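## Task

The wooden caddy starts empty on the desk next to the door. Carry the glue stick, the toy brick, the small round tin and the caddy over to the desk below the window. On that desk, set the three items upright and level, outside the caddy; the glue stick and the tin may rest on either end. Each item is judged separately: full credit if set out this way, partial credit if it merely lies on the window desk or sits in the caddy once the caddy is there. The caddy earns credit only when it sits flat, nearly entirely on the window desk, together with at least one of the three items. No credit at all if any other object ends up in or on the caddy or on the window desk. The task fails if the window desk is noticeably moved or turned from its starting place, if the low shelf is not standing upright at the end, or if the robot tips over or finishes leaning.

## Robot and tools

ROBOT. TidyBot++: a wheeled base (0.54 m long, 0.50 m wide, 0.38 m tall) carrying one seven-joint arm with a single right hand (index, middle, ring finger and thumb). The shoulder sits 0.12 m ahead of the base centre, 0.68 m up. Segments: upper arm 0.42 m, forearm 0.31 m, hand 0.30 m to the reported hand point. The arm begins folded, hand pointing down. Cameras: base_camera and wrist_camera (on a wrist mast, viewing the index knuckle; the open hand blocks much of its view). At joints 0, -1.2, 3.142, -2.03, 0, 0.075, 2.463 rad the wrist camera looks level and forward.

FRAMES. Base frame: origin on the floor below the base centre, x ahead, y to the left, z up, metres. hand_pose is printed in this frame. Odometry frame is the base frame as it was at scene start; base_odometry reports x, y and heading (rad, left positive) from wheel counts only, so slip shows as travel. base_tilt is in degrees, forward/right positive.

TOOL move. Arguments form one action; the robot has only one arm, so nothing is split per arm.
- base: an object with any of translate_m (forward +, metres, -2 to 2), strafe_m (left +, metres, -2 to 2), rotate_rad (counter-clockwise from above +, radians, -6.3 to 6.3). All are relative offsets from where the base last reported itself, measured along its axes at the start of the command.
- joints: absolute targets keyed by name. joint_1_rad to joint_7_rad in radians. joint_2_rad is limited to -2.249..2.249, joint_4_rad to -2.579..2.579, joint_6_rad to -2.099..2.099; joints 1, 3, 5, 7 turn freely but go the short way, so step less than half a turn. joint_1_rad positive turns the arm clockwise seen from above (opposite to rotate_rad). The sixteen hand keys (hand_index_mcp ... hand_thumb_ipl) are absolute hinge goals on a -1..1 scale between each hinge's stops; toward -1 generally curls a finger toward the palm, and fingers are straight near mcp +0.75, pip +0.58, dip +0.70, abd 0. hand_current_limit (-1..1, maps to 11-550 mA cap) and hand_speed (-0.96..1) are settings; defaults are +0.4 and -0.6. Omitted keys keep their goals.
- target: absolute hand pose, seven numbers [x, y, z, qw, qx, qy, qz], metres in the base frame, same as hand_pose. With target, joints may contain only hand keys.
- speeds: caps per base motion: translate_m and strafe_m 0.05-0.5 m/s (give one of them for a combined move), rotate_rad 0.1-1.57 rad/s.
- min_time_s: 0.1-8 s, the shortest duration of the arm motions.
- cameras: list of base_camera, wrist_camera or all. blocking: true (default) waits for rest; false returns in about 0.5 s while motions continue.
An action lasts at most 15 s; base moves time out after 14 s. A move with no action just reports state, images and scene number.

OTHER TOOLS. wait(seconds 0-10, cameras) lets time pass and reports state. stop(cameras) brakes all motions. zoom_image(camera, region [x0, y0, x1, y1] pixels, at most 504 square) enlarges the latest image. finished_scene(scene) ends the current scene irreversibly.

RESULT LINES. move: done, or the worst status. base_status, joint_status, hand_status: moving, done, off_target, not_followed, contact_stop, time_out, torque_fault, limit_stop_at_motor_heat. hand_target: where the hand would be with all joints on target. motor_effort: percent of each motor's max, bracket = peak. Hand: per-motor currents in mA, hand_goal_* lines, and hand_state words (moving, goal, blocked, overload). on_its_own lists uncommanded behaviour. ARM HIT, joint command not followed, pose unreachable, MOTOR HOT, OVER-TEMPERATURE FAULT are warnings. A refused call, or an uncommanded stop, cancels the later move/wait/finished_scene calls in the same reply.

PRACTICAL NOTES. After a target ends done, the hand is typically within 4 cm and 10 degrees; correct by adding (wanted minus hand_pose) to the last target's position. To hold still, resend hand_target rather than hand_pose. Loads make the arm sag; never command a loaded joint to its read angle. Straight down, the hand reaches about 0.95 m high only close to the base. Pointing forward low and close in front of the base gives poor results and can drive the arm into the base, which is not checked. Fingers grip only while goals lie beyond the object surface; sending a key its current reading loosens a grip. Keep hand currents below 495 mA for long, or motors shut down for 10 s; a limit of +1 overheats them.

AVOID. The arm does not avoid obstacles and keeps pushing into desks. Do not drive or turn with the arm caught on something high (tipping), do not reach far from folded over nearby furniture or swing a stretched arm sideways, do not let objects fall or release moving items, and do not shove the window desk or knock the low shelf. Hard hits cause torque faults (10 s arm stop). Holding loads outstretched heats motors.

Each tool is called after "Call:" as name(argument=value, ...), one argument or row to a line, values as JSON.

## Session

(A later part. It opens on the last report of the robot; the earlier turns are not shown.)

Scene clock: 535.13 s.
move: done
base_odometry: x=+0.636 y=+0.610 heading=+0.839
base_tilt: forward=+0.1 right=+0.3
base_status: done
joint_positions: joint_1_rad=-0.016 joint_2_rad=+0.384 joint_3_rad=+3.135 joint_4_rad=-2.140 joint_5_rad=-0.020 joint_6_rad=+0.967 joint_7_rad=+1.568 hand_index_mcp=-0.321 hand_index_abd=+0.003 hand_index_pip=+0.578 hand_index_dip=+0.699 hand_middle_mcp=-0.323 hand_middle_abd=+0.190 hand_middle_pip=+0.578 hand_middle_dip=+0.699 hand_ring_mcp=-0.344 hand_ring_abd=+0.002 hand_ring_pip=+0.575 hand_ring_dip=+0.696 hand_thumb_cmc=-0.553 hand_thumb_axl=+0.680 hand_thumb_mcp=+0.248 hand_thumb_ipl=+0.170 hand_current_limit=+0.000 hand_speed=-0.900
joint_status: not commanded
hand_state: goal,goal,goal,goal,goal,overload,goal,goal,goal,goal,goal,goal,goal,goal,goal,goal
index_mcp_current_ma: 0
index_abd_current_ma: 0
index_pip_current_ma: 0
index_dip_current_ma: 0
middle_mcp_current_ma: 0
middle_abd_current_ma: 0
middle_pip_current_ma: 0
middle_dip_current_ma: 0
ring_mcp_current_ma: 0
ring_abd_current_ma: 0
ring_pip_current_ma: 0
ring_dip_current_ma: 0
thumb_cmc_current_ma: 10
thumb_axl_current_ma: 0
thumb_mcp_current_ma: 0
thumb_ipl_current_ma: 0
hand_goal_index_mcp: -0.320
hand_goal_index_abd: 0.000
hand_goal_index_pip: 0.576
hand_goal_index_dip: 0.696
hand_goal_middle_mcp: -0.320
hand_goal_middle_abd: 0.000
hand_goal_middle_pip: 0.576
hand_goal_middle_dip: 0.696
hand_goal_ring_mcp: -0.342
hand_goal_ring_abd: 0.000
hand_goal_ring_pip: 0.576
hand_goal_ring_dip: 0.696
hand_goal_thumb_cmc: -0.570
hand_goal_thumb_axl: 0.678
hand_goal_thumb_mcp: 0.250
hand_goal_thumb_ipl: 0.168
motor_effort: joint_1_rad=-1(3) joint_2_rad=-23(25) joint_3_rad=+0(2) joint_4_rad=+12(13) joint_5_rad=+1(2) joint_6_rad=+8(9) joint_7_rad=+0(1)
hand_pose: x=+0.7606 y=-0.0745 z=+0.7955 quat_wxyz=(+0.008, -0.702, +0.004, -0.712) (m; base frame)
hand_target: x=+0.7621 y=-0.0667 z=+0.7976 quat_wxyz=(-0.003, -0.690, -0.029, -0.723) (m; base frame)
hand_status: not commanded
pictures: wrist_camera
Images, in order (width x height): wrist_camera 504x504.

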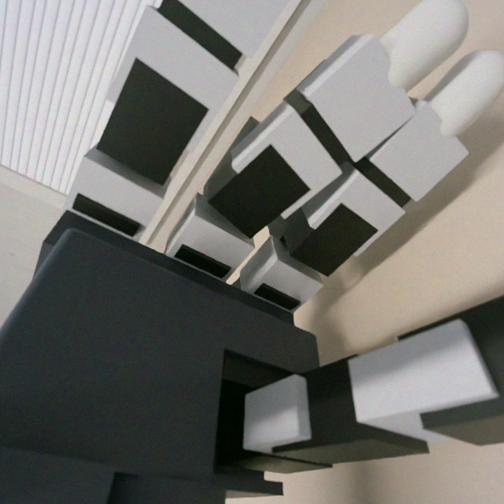

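Call:
move(
  joints={"joint_2_rad":0.0},
  min_time_s=1.5,
)

Call:
move(
  base={"translate_m":-0.25},
  joints={"joint_1_rad":0.0,"joint_2_rad":-0.35,"joint_4_rad":-1.75,"joint_6_rad":-0.4,"joint_7_rad":2.46,"hand_index_mcp":0.754,"hand_middle_mcp":0.754,"hand_ring_mcp":0.754,"hand_thumb_cmc":1.0,"hand_speed":-0.6},
  cameras=["all"],
)

Scene clock: 538.67 s.
move: done
base_odometry: x=+0.636 y=+0.610 heading=+0.839
base_tilt: forward=+0.1 right=+0.3
base_status: not commanded
joint_positions: joint_1_rad=-0.016 joint_2_rad=+0.003 joint_3_rad=+3.135 joint_4_rad=-2.143 joint_5_rad=-0.020 joint_6_rad=+0.967 joint_7_rad=+1.568 hand_index_mcp=-0.321 hand_index_abd=+0.003 hand_index_pip=+0.578 hand_index_dip=+0.699 hand_middle_mcp=-0.323 hand_middle_abd=+0.190 hand_middle_pip=+0.578 hand_middle_dip=+0.699 hand_ring_mcp=-0.344 hand_ring_abd=+0.002 hand_ring_pip=+0.575 hand_ring_dip=+0.696 hand_thumb_cmc=-0.553 hand_thumb_axl=+0.680 hand_thumb_mcp=+0.249 hand_thumb_ipl=+0.170 hand_current_limit=+0.000 hand_speed=-0.900
joint_status: all done
hand_state: goal,goal,goal,goal,goal,overload,goal,goal,goal,goal,goal,goal,goal,goal,goal,goal
index_mcp_current_ma: 0
index_abd_current_ma: 0
index_pip_current_ma: 0
index_dip_current_ma: 0
middle_mcp_current_ma: 0
middle_abd_current_ma: 0
middle_pip_current_ma: 0
middle_dip_current_ma: 0
ring_mcp_current_ma: 0
ring_abd_current_ma: 0
ring_pip_current_ma: 0
ring_dip_current_ma: 0
thumb_cmc_current_ma: 10
thumb_axl_current_ma: 0
thumb_mcp_current_ma: 0
thumb_ipl_current_ma: 0
hand_goal_index_mcp: -0.320
hand_goal_index_abd: 0.000
hand_goal_index_pip: 0.576
hand_goal_index_dip: 0.696
hand_goal_middle_mcp: -0.320
hand_goal_middle_abd: 0.000
hand_goal_middle_pip: 0.576
hand_goal_middle_dip: 0.696
hand_goal_ring_mcp: -0.342
hand_goal_ring_abd: 0.000
hand_goal_ring_pip: 0.576
hand_goal_ring_dip: 0.696
hand_goal_thumb_cmc: -0.570
hand_goal_thumb_axl: 0.678
hand_goal_thumb_mcp: 0.250
hand_goal_thumb_ipl: 0.168
motor_effort: joint_1_rad=-1(1) joint_2_rad=-15(25) joint_3_rad=+0(1) joint_4_rad=+15(16) joint_5_rad=+1(1) joint_6_rad=+8(9) joint_7_rad=+0(1)
hand_pose: x=+0.6723 y=-0.0759 z=+1.0240 quat_wxyz=(+0.011, -0.556, +0.005, -0.831) (m; base frame)
hand_target: x=+0.6620 y=-0.0677 z=+1.0451 quat_wxyz=(-0.007, -0.528, -0.026, -0.849) (m; base frame)
hand_status: not commanded
pictures: none

Scene clock: 540.93 s.
move: done
base_odometry: x=+0.469 y=+0.423 heading=+0.839
base_tilt: forward=+0.1 right=+0.3
base_status: done
joint_positions: joint_1_rad=-0.016 joint_2_rad=-0.342 joint_3_rad=+3.135 joint_4_rad=-1.764 joint_5_rad=-0.020 joint_6_rad=-0.304 joint_7_rad=+2.415 hand_index_mcp=+0.759 hand_index_abd=+0.003 hand_index_pip=+0.577 hand_index_dip=+0.699 hand_middle_mcp=+0.758 hand_middle_abd=+0.190 hand_middle_pip=+0.577 hand_middle_dip=+0.699 hand_ring_mcp=+0.759 hand_ring_abd=+0.002 hand_ring_pip=+0.575 hand_ring_dip=+0.696 hand_thumb_cmc=+1.000 hand_thumb_axl=+0.680 hand_thumb_mcp=+0.249 hand_thumb_ipl=+0.170 hand_current_limit=+0.000 hand_speed=-0.600
joint_status: all done
hand_state: goal,goal,goal,goal,goal,overload,goal,goal,goal,goal,goal,goal,goal,goal,goal,goal
index_mcp_current_ma: 1
index_abd_current_ma: 0
index_pip_current_ma: 0
index_dip_current_ma: 0
middle_mcp_current_ma: 1
middle_abd_current_ma: 0
middle_pip_current_ma: 0
middle_dip_current_ma: 0
ring_mcp_current_ma: 1
ring_abd_current_ma: 0
ring_pip_current_ma: 0
ring_dip_current_ma: 0
thumb_cmc_current_ma: 0
thumb_axl_current_ma: 0
thumb_mcp_current_ma: 0
thumb_ipl_current_ma: 0
hand_goal_index_mcp: 0.754
hand_goal_index_abd: 0.000
hand_goal_index_pip: 0.576
hand_goal_index_dip: 0.696
hand_goal_middle_mcp: 0.754
hand_goal_middle_abd: 0.000
hand_goal_middle_pip: 0.576
hand_goal_middle_dip: 0.696
hand_goal_ring_mcp: 0.754
hand_goal_ring_abd: 0.000
hand_goal_ring_pip: 0.576
hand_goal_ring_dip: 0.696
hand_goal_thumb_cmc: 1.000
hand_goal_thumb_axl: 0.678
hand_goal_thumb_mcp: 0.250
hand_goal_thumb_ipl: 0.168
motor_effort: joint_1_rad=-1(2) joint_2_rad=-8(19) joint_3_rad=+1(1) joint_4_rad=+18(19) joint_5_rad=+0(1) joint_6_rad=+9(10) joint_7_rad=-1(1)
hand_pose: x=+0.5957 y=-0.0597 z=+1.1246 quat_wxyz=(-0.253, -0.692, -0.315, -0.599) (m; base frame)
hand_target: x=+0.5902 y=-0.0644 z=+1.1140 quat_wxyz=(-0.274, -0.703, -0.346, -0.558) (m; base frame)
hand_status: not commanded
pictures: base_camera, wrist_camera
Images, in order (width x height): base_camera 644x364, wrist_camera 504x504.

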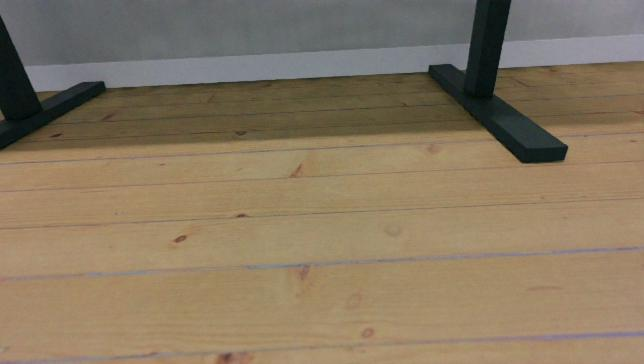

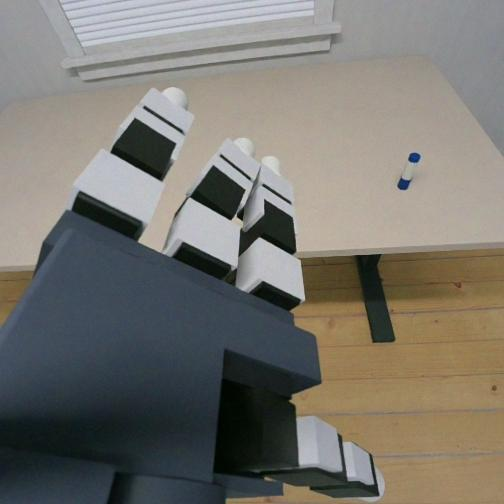

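Call:
move(
  joints={"hand_index_abd":-0.22},
)

Call:
move(
  base={"rotate_rad":1.57},
  joints={"hand_index_abd":0.0,"joint_1_rad":-0.3},
  cameras=["wrist_camera"],
)

Call:
move(
  base={"translate_m":1.076,"strafe_m":1.828},
  cameras=["all"],
)

Call:
zoom_image(
  camera="wrist_camera",
  region=[250, 100, 504, 354],
)

Scene clock: 554.17 s.
move: off_target
base_odometry: x=+0.469 y=+0.423 heading=+0.839
base_tilt: forward=+0.1 right=+0.3
base_status: not commanded
joint_positions: joint_1_rad=-0.016 joint_2_rad=-0.342 joint_3_rad=+3.135 joint_4_rad=-1.764 joint_5_rad=-0.020 joint_6_rad=-0.306 joint_7_rad=+2.417 hand_index_mcp=+0.759 hand_index_abd=-0.198 hand_index_pip=+0.577 hand_index_dip=+0.699 hand_middle_mcp=+0.758 hand_middle_abd=-0.010 hand_middle_pip=+0.577 hand_middle_dip=+0.699 hand_ring_mcp=+0.759 hand_ring_abd=+0.002 hand_ring_pip=+0.575 hand_ring_dip=+0.696 hand_thumb_cmc=+1.000 hand_thumb_axl=+0.680 hand_thumb_mcp=+0.249 hand_thumb_ipl=+0.170 hand_current_limit=+0.000 hand_speed=-0.600
joint_status: hand_index_abd off_target (ended at -0.198, target -0.220)
hand_state: goal,blocked,goal,goal,goal,overload,goal,goal,goal,goal,goal,goal,goal,goal,goal,goal
index_mcp_current_ma: 1
index_abd_current_ma: 11
index_pip_current_ma: 0
index_dip_current_ma: 0
middle_mcp_current_ma: 1
middle_abd_current_ma: 0
middle_pip_current_ma: 0
middle_dip_current_ma: 0
ring_mcp_current_ma: 1
ring_abd_current_ma: 0
ring_pip_current_ma: 0
ring_dip_current_ma: 0
thumb_cmc_current_ma: 0
thumb_axl_current_ma: 0
thumb_mcp_current_ma: 0
thumb_ipl_current_ma: 0
hand_goal_index_mcp: 0.754
hand_goal_index_abd: -0.220
hand_goal_index_pip: 0.576
hand_goal_index_dip: 0.696
hand_goal_middle_mcp: 0.754
hand_goal_middle_abd: 0.000
hand_goal_middle_pip: 0.576
hand_goal_middle_dip: 0.696
hand_goal_ring_mcp: 0.754
hand_goal_ring_abd: 0.000
hand_goal_ring_pip: 0.576
hand_goal_ring_dip: 0.696
hand_goal_thumb_cmc: 1.000
hand_goal_thumb_axl: 0.678
hand_goal_thumb_mcp: 0.250
hand_goal_thumb_ipl: 0.168
motor_effort: joint_1_rad=-1(1) joint_2_rad=-7(8) joint_3_rad=+1(1) joint_4_rad=+18(18) joint_5_rad=+0(0) joint_6_rad=+8(9) joint_7_rad=-1(1)
hand_pose: x=+0.5957 y=-0.0596 z=+1.1239 quat_wxyz=(-0.253, -0.692, -0.316, -0.598) (m; base frame)
hand_target: x=+0.5902 y=-0.0644 z=+1.1140 quat_wxyz=(-0.274, -0.703, -0.346, -0.558) (m; base frame)
hand_status: not commanded
pictures: none

Scene clock: 556.47 s.
move: done
base_odometry: x=+0.469 y=+0.423 heading=+2.409
base_tilt: forward=+0.1 right=+0.3
base_status: done
joint_positions: joint_1_rad=-0.282 joint_2_rad=-0.342 joint_3_rad=+3.133 joint_4_rad=-1.764 joint_5_rad=-0.020 joint_6_rad=-0.307 joint_7_rad=+2.417 hand_index_mcp=+0.759 hand_index_abd=+0.001 hand_index_pip=+0.577 hand_index_dip=+0.699 hand_middle_mcp=+0.759 hand_middle_abd=+0.016 hand_middle_pip=+0.577 hand_middle_dip=+0.699 hand_ring_mcp=+0.760 hand_ring_abd=+0.002 hand_ring_pip=+0.575 hand_ring_dip=+0.696 hand_thumb_cmc=+1.000 hand_thumb_axl=+0.680 hand_thumb_mcp=+0.249 hand_thumb_ipl=+0.170 hand_current_limit=+0.000 hand_speed=-0.600
joint_status: all done
hand_state: goal,goal,goal,goal,goal,overload,goal,goal,goal,goal,goal,goal,goal,goal,goal,goal
index_mcp_current_ma: 1
index_abd_current_ma: 0
index_pip_current_ma: 0
index_dip_current_ma: 0
middle_mcp_current_ma: 1
middle_abd_current_ma: 0
middle_pip_current_ma: 0
middle_dip_current_ma: 0
ring_mcp_current_ma: 2
ring_abd_current_ma: 0
ring_pip_current_ma: 0
ring_dip_current_ma: 0
thumb_cmc_current_ma: 0
thumb_axl_current_ma: 0
thumb_mcp_current_ma: 0
thumb_ipl_current_ma: 0
hand_goal_index_mcp: 0.754
hand_goal_index_abd: 0.000
hand_goal_index_pip: 0.576
hand_goal_index_dip: 0.696
hand_goal_middle_mcp: 0.754
hand_goal_middle_abd: 0.000
hand_goal_middle_pip: 0.576
hand_goal_middle_dip: 0.696
hand_goal_ring_mcp: 0.754
hand_goal_ring_abd: 0.000
hand_goal_ring_pip: 0.576
hand_goal_ring_dip: 0.696
hand_goal_thumb_cmc: 1.000
hand_goal_thumb_axl: 0.678
hand_goal_thumb_mcp: 0.250
hand_goal_thumb_ipl: 0.168
motor_effort: joint_1_rad=-1(3) joint_2_rad=-7(10) joint_3_rad=+1(3) joint_4_rad=+18(19) joint_5_rad=+0(1) joint_6_rad=+9(9) joint_7_rad=-1(1)
hand_pose: x=+0.5943 y=+0.0692 z=+1.1239 quat_wxyz=(-0.171, -0.644, -0.406, -0.626) (m; base frame)
hand_target: x=+0.5882 y=+0.0777 z=+1.1140 quat_wxyz=(-0.187, -0.643, -0.447, -0.593) (m; base frame)
hand_status: not commanded
pictures: wrist_camera
Images, in order (width x height): wrist_camera 504x504.

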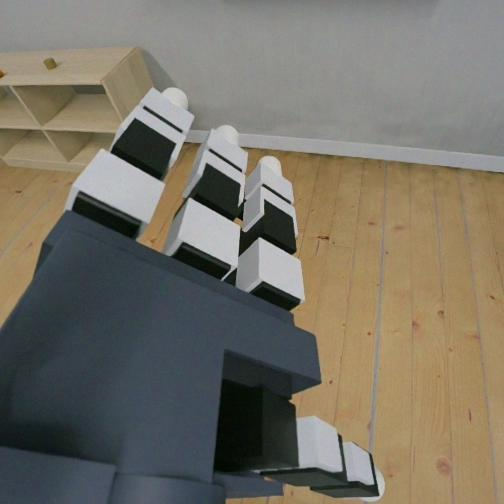

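Scene clock: 561.93 s.
move: done
base_odometry: x=-1.554 y=-0.216 heading=+2.409
base_tilt: forward=+0.1 right=+0.3
base_status: done
joint_positions: joint_1_rad=-0.282 joint_2_rad=-0.348 joint_3_rad=+3.133 joint_4_rad=-1.764 joint_5_rad=-0.020 joint_6_rad=-0.308 joint_7_rad=+2.417 hand_index_mcp=+0.759 hand_index_abd=+0.001 hand_index_pip=+0.577 hand_index_dip=+0.699 hand_middle_mcp=+0.759 hand_middle_abd=+0.020 hand_middle_pip=+0.577 hand_middle_dip=+0.699 hand_ring_mcp=+0.760 hand_ring_abd=+0.002 hand_ring_pip=+0.575 hand_ring_dip=+0.696 hand_thumb_cmc=+1.000 hand_thumb_axl=+0.680 hand_thumb_mcp=+0.249 hand_thumb_ipl=+0.170 hand_current_limit=+0.000 hand_speed=-0.600
joint_status: not commanded
hand_state: goal,goal,goal,goal,goal,overload,goal,goal,goal,goal,goal,goal,goal,goal,goal,goal
index_mcp_current_ma: 1
index_abd_current_ma: 0
index_pip_current_ma: 0
index_dip_current_ma: 0
middle_mcp_current_ma: 1
middle_abd_current_ma: 0
middle_pip_current_ma: 0
middle_dip_current_ma: 0
ring_mcp_current_ma: 2
ring_abd_current_ma: 0
ring_pip_current_ma: 0
ring_dip_current_ma: 0
thumb_cmc_current_ma: 0
thumb_axl_current_ma: 0
thumb_mcp_current_ma: 0
thumb_ipl_current_ma: 0
hand_goal_index_mcp: 0.754
hand_goal_index_abd: 0.000
hand_goal_index_pip: 0.576
hand_goal_index_dip: 0.696
hand_goal_middle_mcp: 0.754
hand_goal_middle_abd: 0.000
hand_goal_middle_pip: 0.576
hand_goal_middle_dip: 0.696
hand_goal_ring_mcp: 0.754
hand_goal_ring_abd: 0.000
hand_goal_ring_pip: 0.576
hand_goal_ring_dip: 0.696
hand_goal_thumb_cmc: 1.000
hand_goal_thumb_axl: 0.678
hand_goal_thumb_mcp: 0.250
hand_goal_thumb_ipl: 0.168
motor_effort: joint_1_rad=-1(1) joint_2_rad=-7(10) joint_3_rad=+0(2) joint_4_rad=+18(19) joint_5_rad=+0(1) joint_6_rad=+8(9) joint_7_rad=-1(1)
hand_pose: x=+0.5917 y=+0.0686 z=+1.1266 quat_wxyz=(-0.171, -0.642, -0.405, -0.628) (m; base frame)
hand_target: x=+0.5882 y=+0.0777 z=+1.1140 quat_wxyz=(-0.187, -0.643, -0.447, -0.593) (m; base frame)
hand_status: not commanded
pictures: base_camera, wrist_camera
Images, in order (width x height): base_camera 644x364, wrist_camera 504x504.

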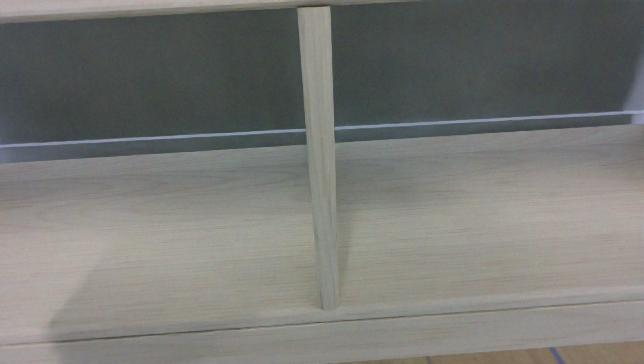

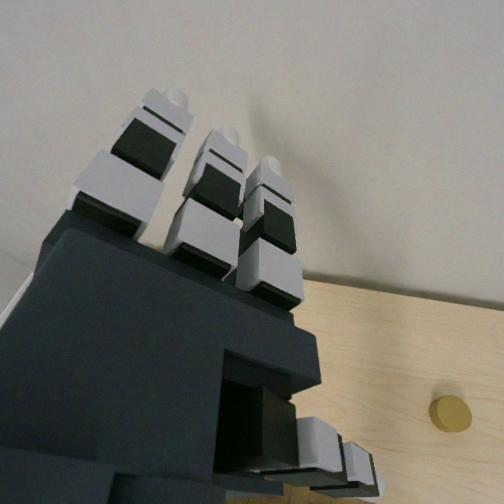

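Scaled by 1.984 from the camera's 504x504 image, which has a finer 720x720 frame.

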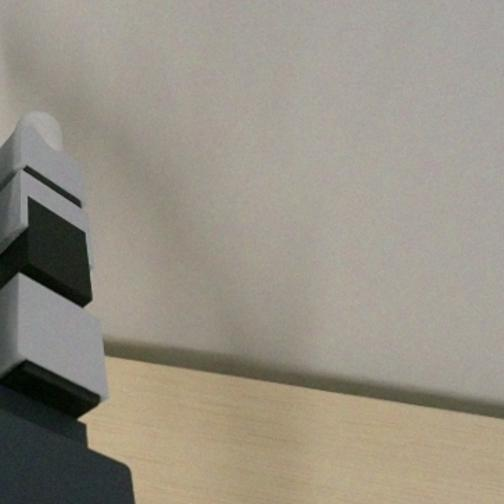

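Call:
move(
  joints={"joint_1_rad":-0.2,"joint_2_rad":-0.6,"joint_4_rad":-1.8,"joint_6_rad":-0.85},
  cameras=["wrist_camera"],
)

Call:
zoom_image(
  camera="wrist_camera",
  region=[280, 120, 504, 344],
)

Scene clock: 565.37 s.
move: done
base_odometry: x=-1.554 y=-0.216 heading=+2.409
base_tilt: forward=+0.1 right=+0.3
base_status: not commanded
joint_positions: joint_1_rad=-0.224 joint_2_rad=-0.599 joint_3_rad=+3.133 joint_4_rad=-1.778 joint_5_rad=-0.020 joint_6_rad=-0.755 joint_7_rad=+2.417 hand_index_mcp=+0.759 hand_index_abd=+0.001 hand_index_pip=+0.577 hand_index_dip=+0.699 hand_middle_mcp=+0.759 hand_middle_abd=+0.020 hand_middle_pip=+0.577 hand_middle_dip=+0.699 hand_ring_mcp=+0.760 hand_ring_abd=+0.002 hand_ring_pip=+0.575 hand_ring_dip=+0.696 hand_thumb_cmc=+1.000 hand_thumb_axl=+0.680 hand_thumb_mcp=+0.249 hand_thumb_ipl=+0.170 hand_current_limit=+0.000 hand_speed=-0.600
joint_status: all done
hand_state: goal,goal,goal,goal,goal,overload,goal,goal,goal,goal,goal,goal,goal,goal,goal,goal
index_mcp_current_ma: 1
index_abd_current_ma: 0
index_pip_current_ma: 0
index_dip_current_ma: 0
middle_mcp_current_ma: 1
middle_abd_current_ma: 0
middle_pip_current_ma: 0
middle_dip_current_ma: 0
ring_mcp_current_ma: 2
ring_abd_current_ma: 0
ring_pip_current_ma: 0
ring_dip_current_ma: 0
thumb_cmc_current_ma: 0
thumb_axl_current_ma: 0
thumb_mcp_current_ma: 0
thumb_ipl_current_ma: 0
hand_goal_index_mcp: 0.754
hand_goal_index_abd: 0.000
hand_goal_index_pip: 0.576
hand_goal_index_dip: 0.696
hand_goal_middle_mcp: 0.754
hand_goal_middle_abd: 0.000
hand_goal_middle_pip: 0.576
hand_goal_middle_dip: 0.696
hand_goal_ring_mcp: 0.754
hand_goal_ring_abd: 0.000
hand_goal_ring_pip: 0.576
hand_goal_ring_dip: 0.696
hand_goal_thumb_cmc: 1.000
hand_goal_thumb_axl: 0.678
hand_goal_thumb_mcp: 0.250
hand_goal_thumb_ipl: 0.168
motor_effort: joint_1_rad=-1(2) joint_2_rad=+1(10) joint_3_rad=+1(2) joint_4_rad=+17(19) joint_5_rad=+0(0) joint_6_rad=+8(10) joint_7_rad=-1(1)
hand_pose: x=+0.4776 y=+0.0164 z=+1.0864 quat_wxyz=(-0.164, -0.707, -0.422, -0.543) (m; base frame)
hand_target: x=+0.4724 y=+0.0023 z=+1.0516 quat_wxyz=(-0.185, -0.727, -0.449, -0.485) (m; base frame)
hand_status: not commanded
pictures: wrist_camera
Images, in order (width x height): wrist_camera 504x504.

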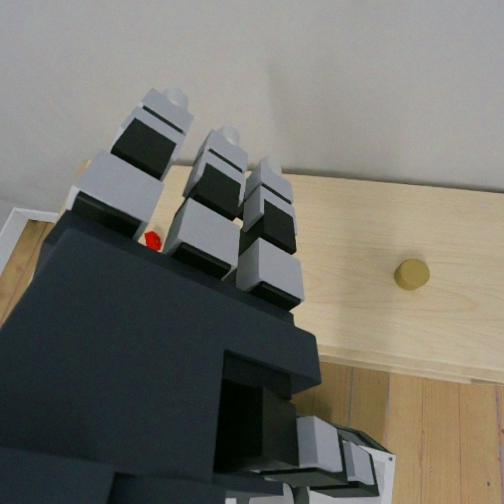

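Scaled by 2.250 from the camera's 504x504 image, which has a finer 720x720 frame.

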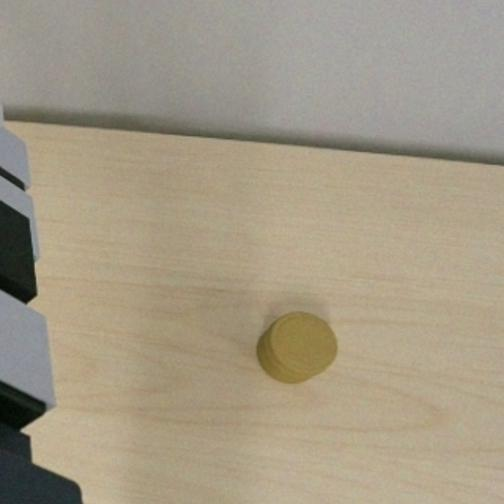

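Call:
move(
  base={"translate_m":-0.15},
  joints={"joint_1_rad":0.30,"joint_2_rad":0.0,"joint_4_rad":-1.85,"joint_6_rad":0.2,"joint_7_rad":-0.04,"hand_index_mcp":-0.205,"hand_middle_mcp":-0.205,"hand_thumb_cmc":-0.66,"hand_thumb_mcp":0.393,"hand_current_limit":0.4},
)

Call:
move(
  joints={"joint_1_rad":0.32,"joint_2_rad":0.611,"joint_4_rad":-1.88,"joint_6_rad":0.87,"joint_7_rad":-0.04},
  min_time_s=3.5,
  cameras=["wrist_camera"],
)

Scene clock: 585.00 s.
move: done
base_odometry: x=-1.442 y=-0.317 heading=+2.409
base_tilt: forward=+0.1 right=+0.3
base_status: done
joint_positions: joint_1_rad=+0.279 joint_2_rad=-0.017 joint_3_rad=+3.133 joint_4_rad=-1.829 joint_5_rad=-0.020 joint_6_rad=+0.104 joint_7_rad=+0.006 hand_index_mcp=-0.205 hand_index_abd=+0.001 hand_index_pip=+0.577 hand_index_dip=+0.699 hand_middle_mcp=-0.205 hand_middle_abd=+0.101 hand_middle_pip=+0.577 hand_middle_dip=+0.699 hand_ring_mcp=+0.745 hand_ring_abd=+0.002 hand_ring_pip=+0.575 hand_ring_dip=+0.696 hand_thumb_cmc=-0.656 hand_thumb_axl=+0.679 hand_thumb_mcp=+0.388 hand_thumb_ipl=+0.169 hand_current_limit=+0.400 hand_speed=-0.600
joint_status: all done
hand_state: goal,goal,goal,goal,goal,overload,goal,goal,goal,goal,goal,goal,goal,goal,goal,goal
index_mcp_current_ma: 0
index_abd_current_ma: 0
index_pip_current_ma: 0
index_dip_current_ma: 0
middle_mcp_current_ma: 0
middle_abd_current_ma: 0
middle_pip_current_ma: 0
middle_dip_current_ma: 0
ring_mcp_current_ma: -3
ring_abd_current_ma: 0
ring_pip_current_ma: 0
ring_dip_current_ma: 0
thumb_cmc_current_ma: 1
thumb_axl_current_ma: 0
thumb_mcp_current_ma: -2
thumb_ipl_current_ma: 0
hand_goal_index_mcp: -0.204
hand_goal_index_abd: 0.000
hand_goal_index_pip: 0.576
hand_goal_index_dip: 0.696
hand_goal_middle_mcp: -0.204
hand_goal_middle_abd: 0.000
hand_goal_middle_pip: 0.576
hand_goal_middle_dip: 0.696
hand_goal_ring_mcp: 0.754
hand_goal_ring_abd: 0.000
hand_goal_ring_pip: 0.576
hand_goal_ring_dip: 0.696
hand_goal_thumb_cmc: -0.660
hand_goal_thumb_axl: 0.678
hand_goal_thumb_mcp: 0.394
hand_goal_thumb_ipl: 0.168
motor_effort: joint_1_rad=-1(2) joint_2_rad=-17(19) joint_3_rad=+0(2) joint_4_rad=+17(19) joint_5_rad=+0(1) joint_6_rad=+8(10) joint_7_rad=-1(1)
hand_pose: x=+0.6895 y=-0.1323 z=+0.9018 quat_wxyz=(+0.401, -0.452, +0.604, -0.520) (m; base frame)
hand_target: x=+0.6978 y=-0.1436 z=+0.9078 quat_wxyz=(+0.413, -0.434, +0.592, -0.539) (m; base frame)
hand_status: not commanded
pictures: none

Scene clock: 589.13 s.
move: done
base_odometry: x=-1.442 y=-0.317 heading=+2.409
base_tilt: forward=+0.1 right=+0.3
base_status: not commanded
joint_positions: joint_1_rad=+0.294 joint_2_rad=+0.580 joint_3_rad=+3.133 joint_4_rad=-1.862 joint_5_rad=-0.020 joint_6_rad=+0.776 joint_7_rad=+0.003 hand_index_mcp=-0.205 hand_index_abd=+0.001 hand_index_pip=+0.577 hand_index_dip=+0.699 hand_middle_mcp=-0.205 hand_middle_abd=+0.101 hand_middle_pip=+0.577 hand_middle_dip=+0.699 hand_ring_mcp=+0.745 hand_ring_abd=+0.002 hand_ring_pip=+0.575 hand_ring_dip=+0.696 hand_thumb_cmc=-0.656 hand_thumb_axl=+0.679 hand_thumb_mcp=+0.389 hand_thumb_ipl=+0.169 hand_current_limit=+0.400 hand_speed=-0.600
joint_status: all done
hand_state: goal,goal,goal,goal,goal,overload,goal,goal,goal,goal,goal,goal,goal,goal,goal,goal
index_mcp_current_ma: 0
index_abd_current_ma: 0
index_pip_current_ma: 0
index_dip_current_ma: 0
middle_mcp_current_ma: 0
middle_abd_current_ma: 0
middle_pip_current_ma: 0
middle_dip_current_ma: 0
ring_mcp_current_ma: -3
ring_abd_current_ma: 0
ring_pip_current_ma: 0
ring_dip_current_ma: 0
thumb_cmc_current_ma: 1
thumb_axl_current_ma: 0
thumb_mcp_current_ma: -2
thumb_ipl_current_ma: 0
hand_goal_index_mcp: -0.204
hand_goal_index_abd: 0.000
hand_goal_index_pip: 0.576
hand_goal_index_dip: 0.696
hand_goal_middle_mcp: -0.204
hand_goal_middle_abd: 0.000
hand_goal_middle_pip: 0.576
hand_goal_middle_dip: 0.696
hand_goal_ring_mcp: 0.754
hand_goal_ring_abd: 0.000
hand_goal_ring_pip: 0.576
hand_goal_ring_dip: 0.696
hand_goal_thumb_cmc: -0.660
hand_goal_thumb_axl: 0.678
hand_goal_thumb_mcp: 0.394
hand_goal_thumb_ipl: 0.168
motor_effort: joint_1_rad=-1(2) joint_2_rad=-30(31) joint_3_rad=+0(1) joint_4_rad=+13(18) joint_5_rad=+0(1) joint_6_rad=+8(10) joint_7_rad=+0(2)
hand_pose: x=+0.8204 y=-0.1853 z=+0.6801 quat_wxyz=(+0.403, -0.435, +0.599, -0.538) (m; base frame)
hand_target: x=+0.8217 y=-0.1930 z=+0.6772 quat_wxyz=(+0.420, -0.421, +0.589, -0.546) (m; base frame)
hand_status: not commanded
pictures: wrist_camera
Images, in order (width x height): wrist_camera 504x504.

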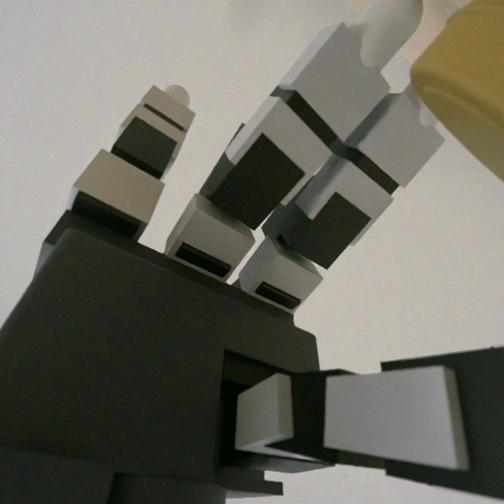

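Call:
zoom_image(
  camera="wrist_camera",
  region=[304, 0, 504, 200],
)

Scaled by 2.520 from the camera's 504x504 image, which has a finer 720x720 frame.

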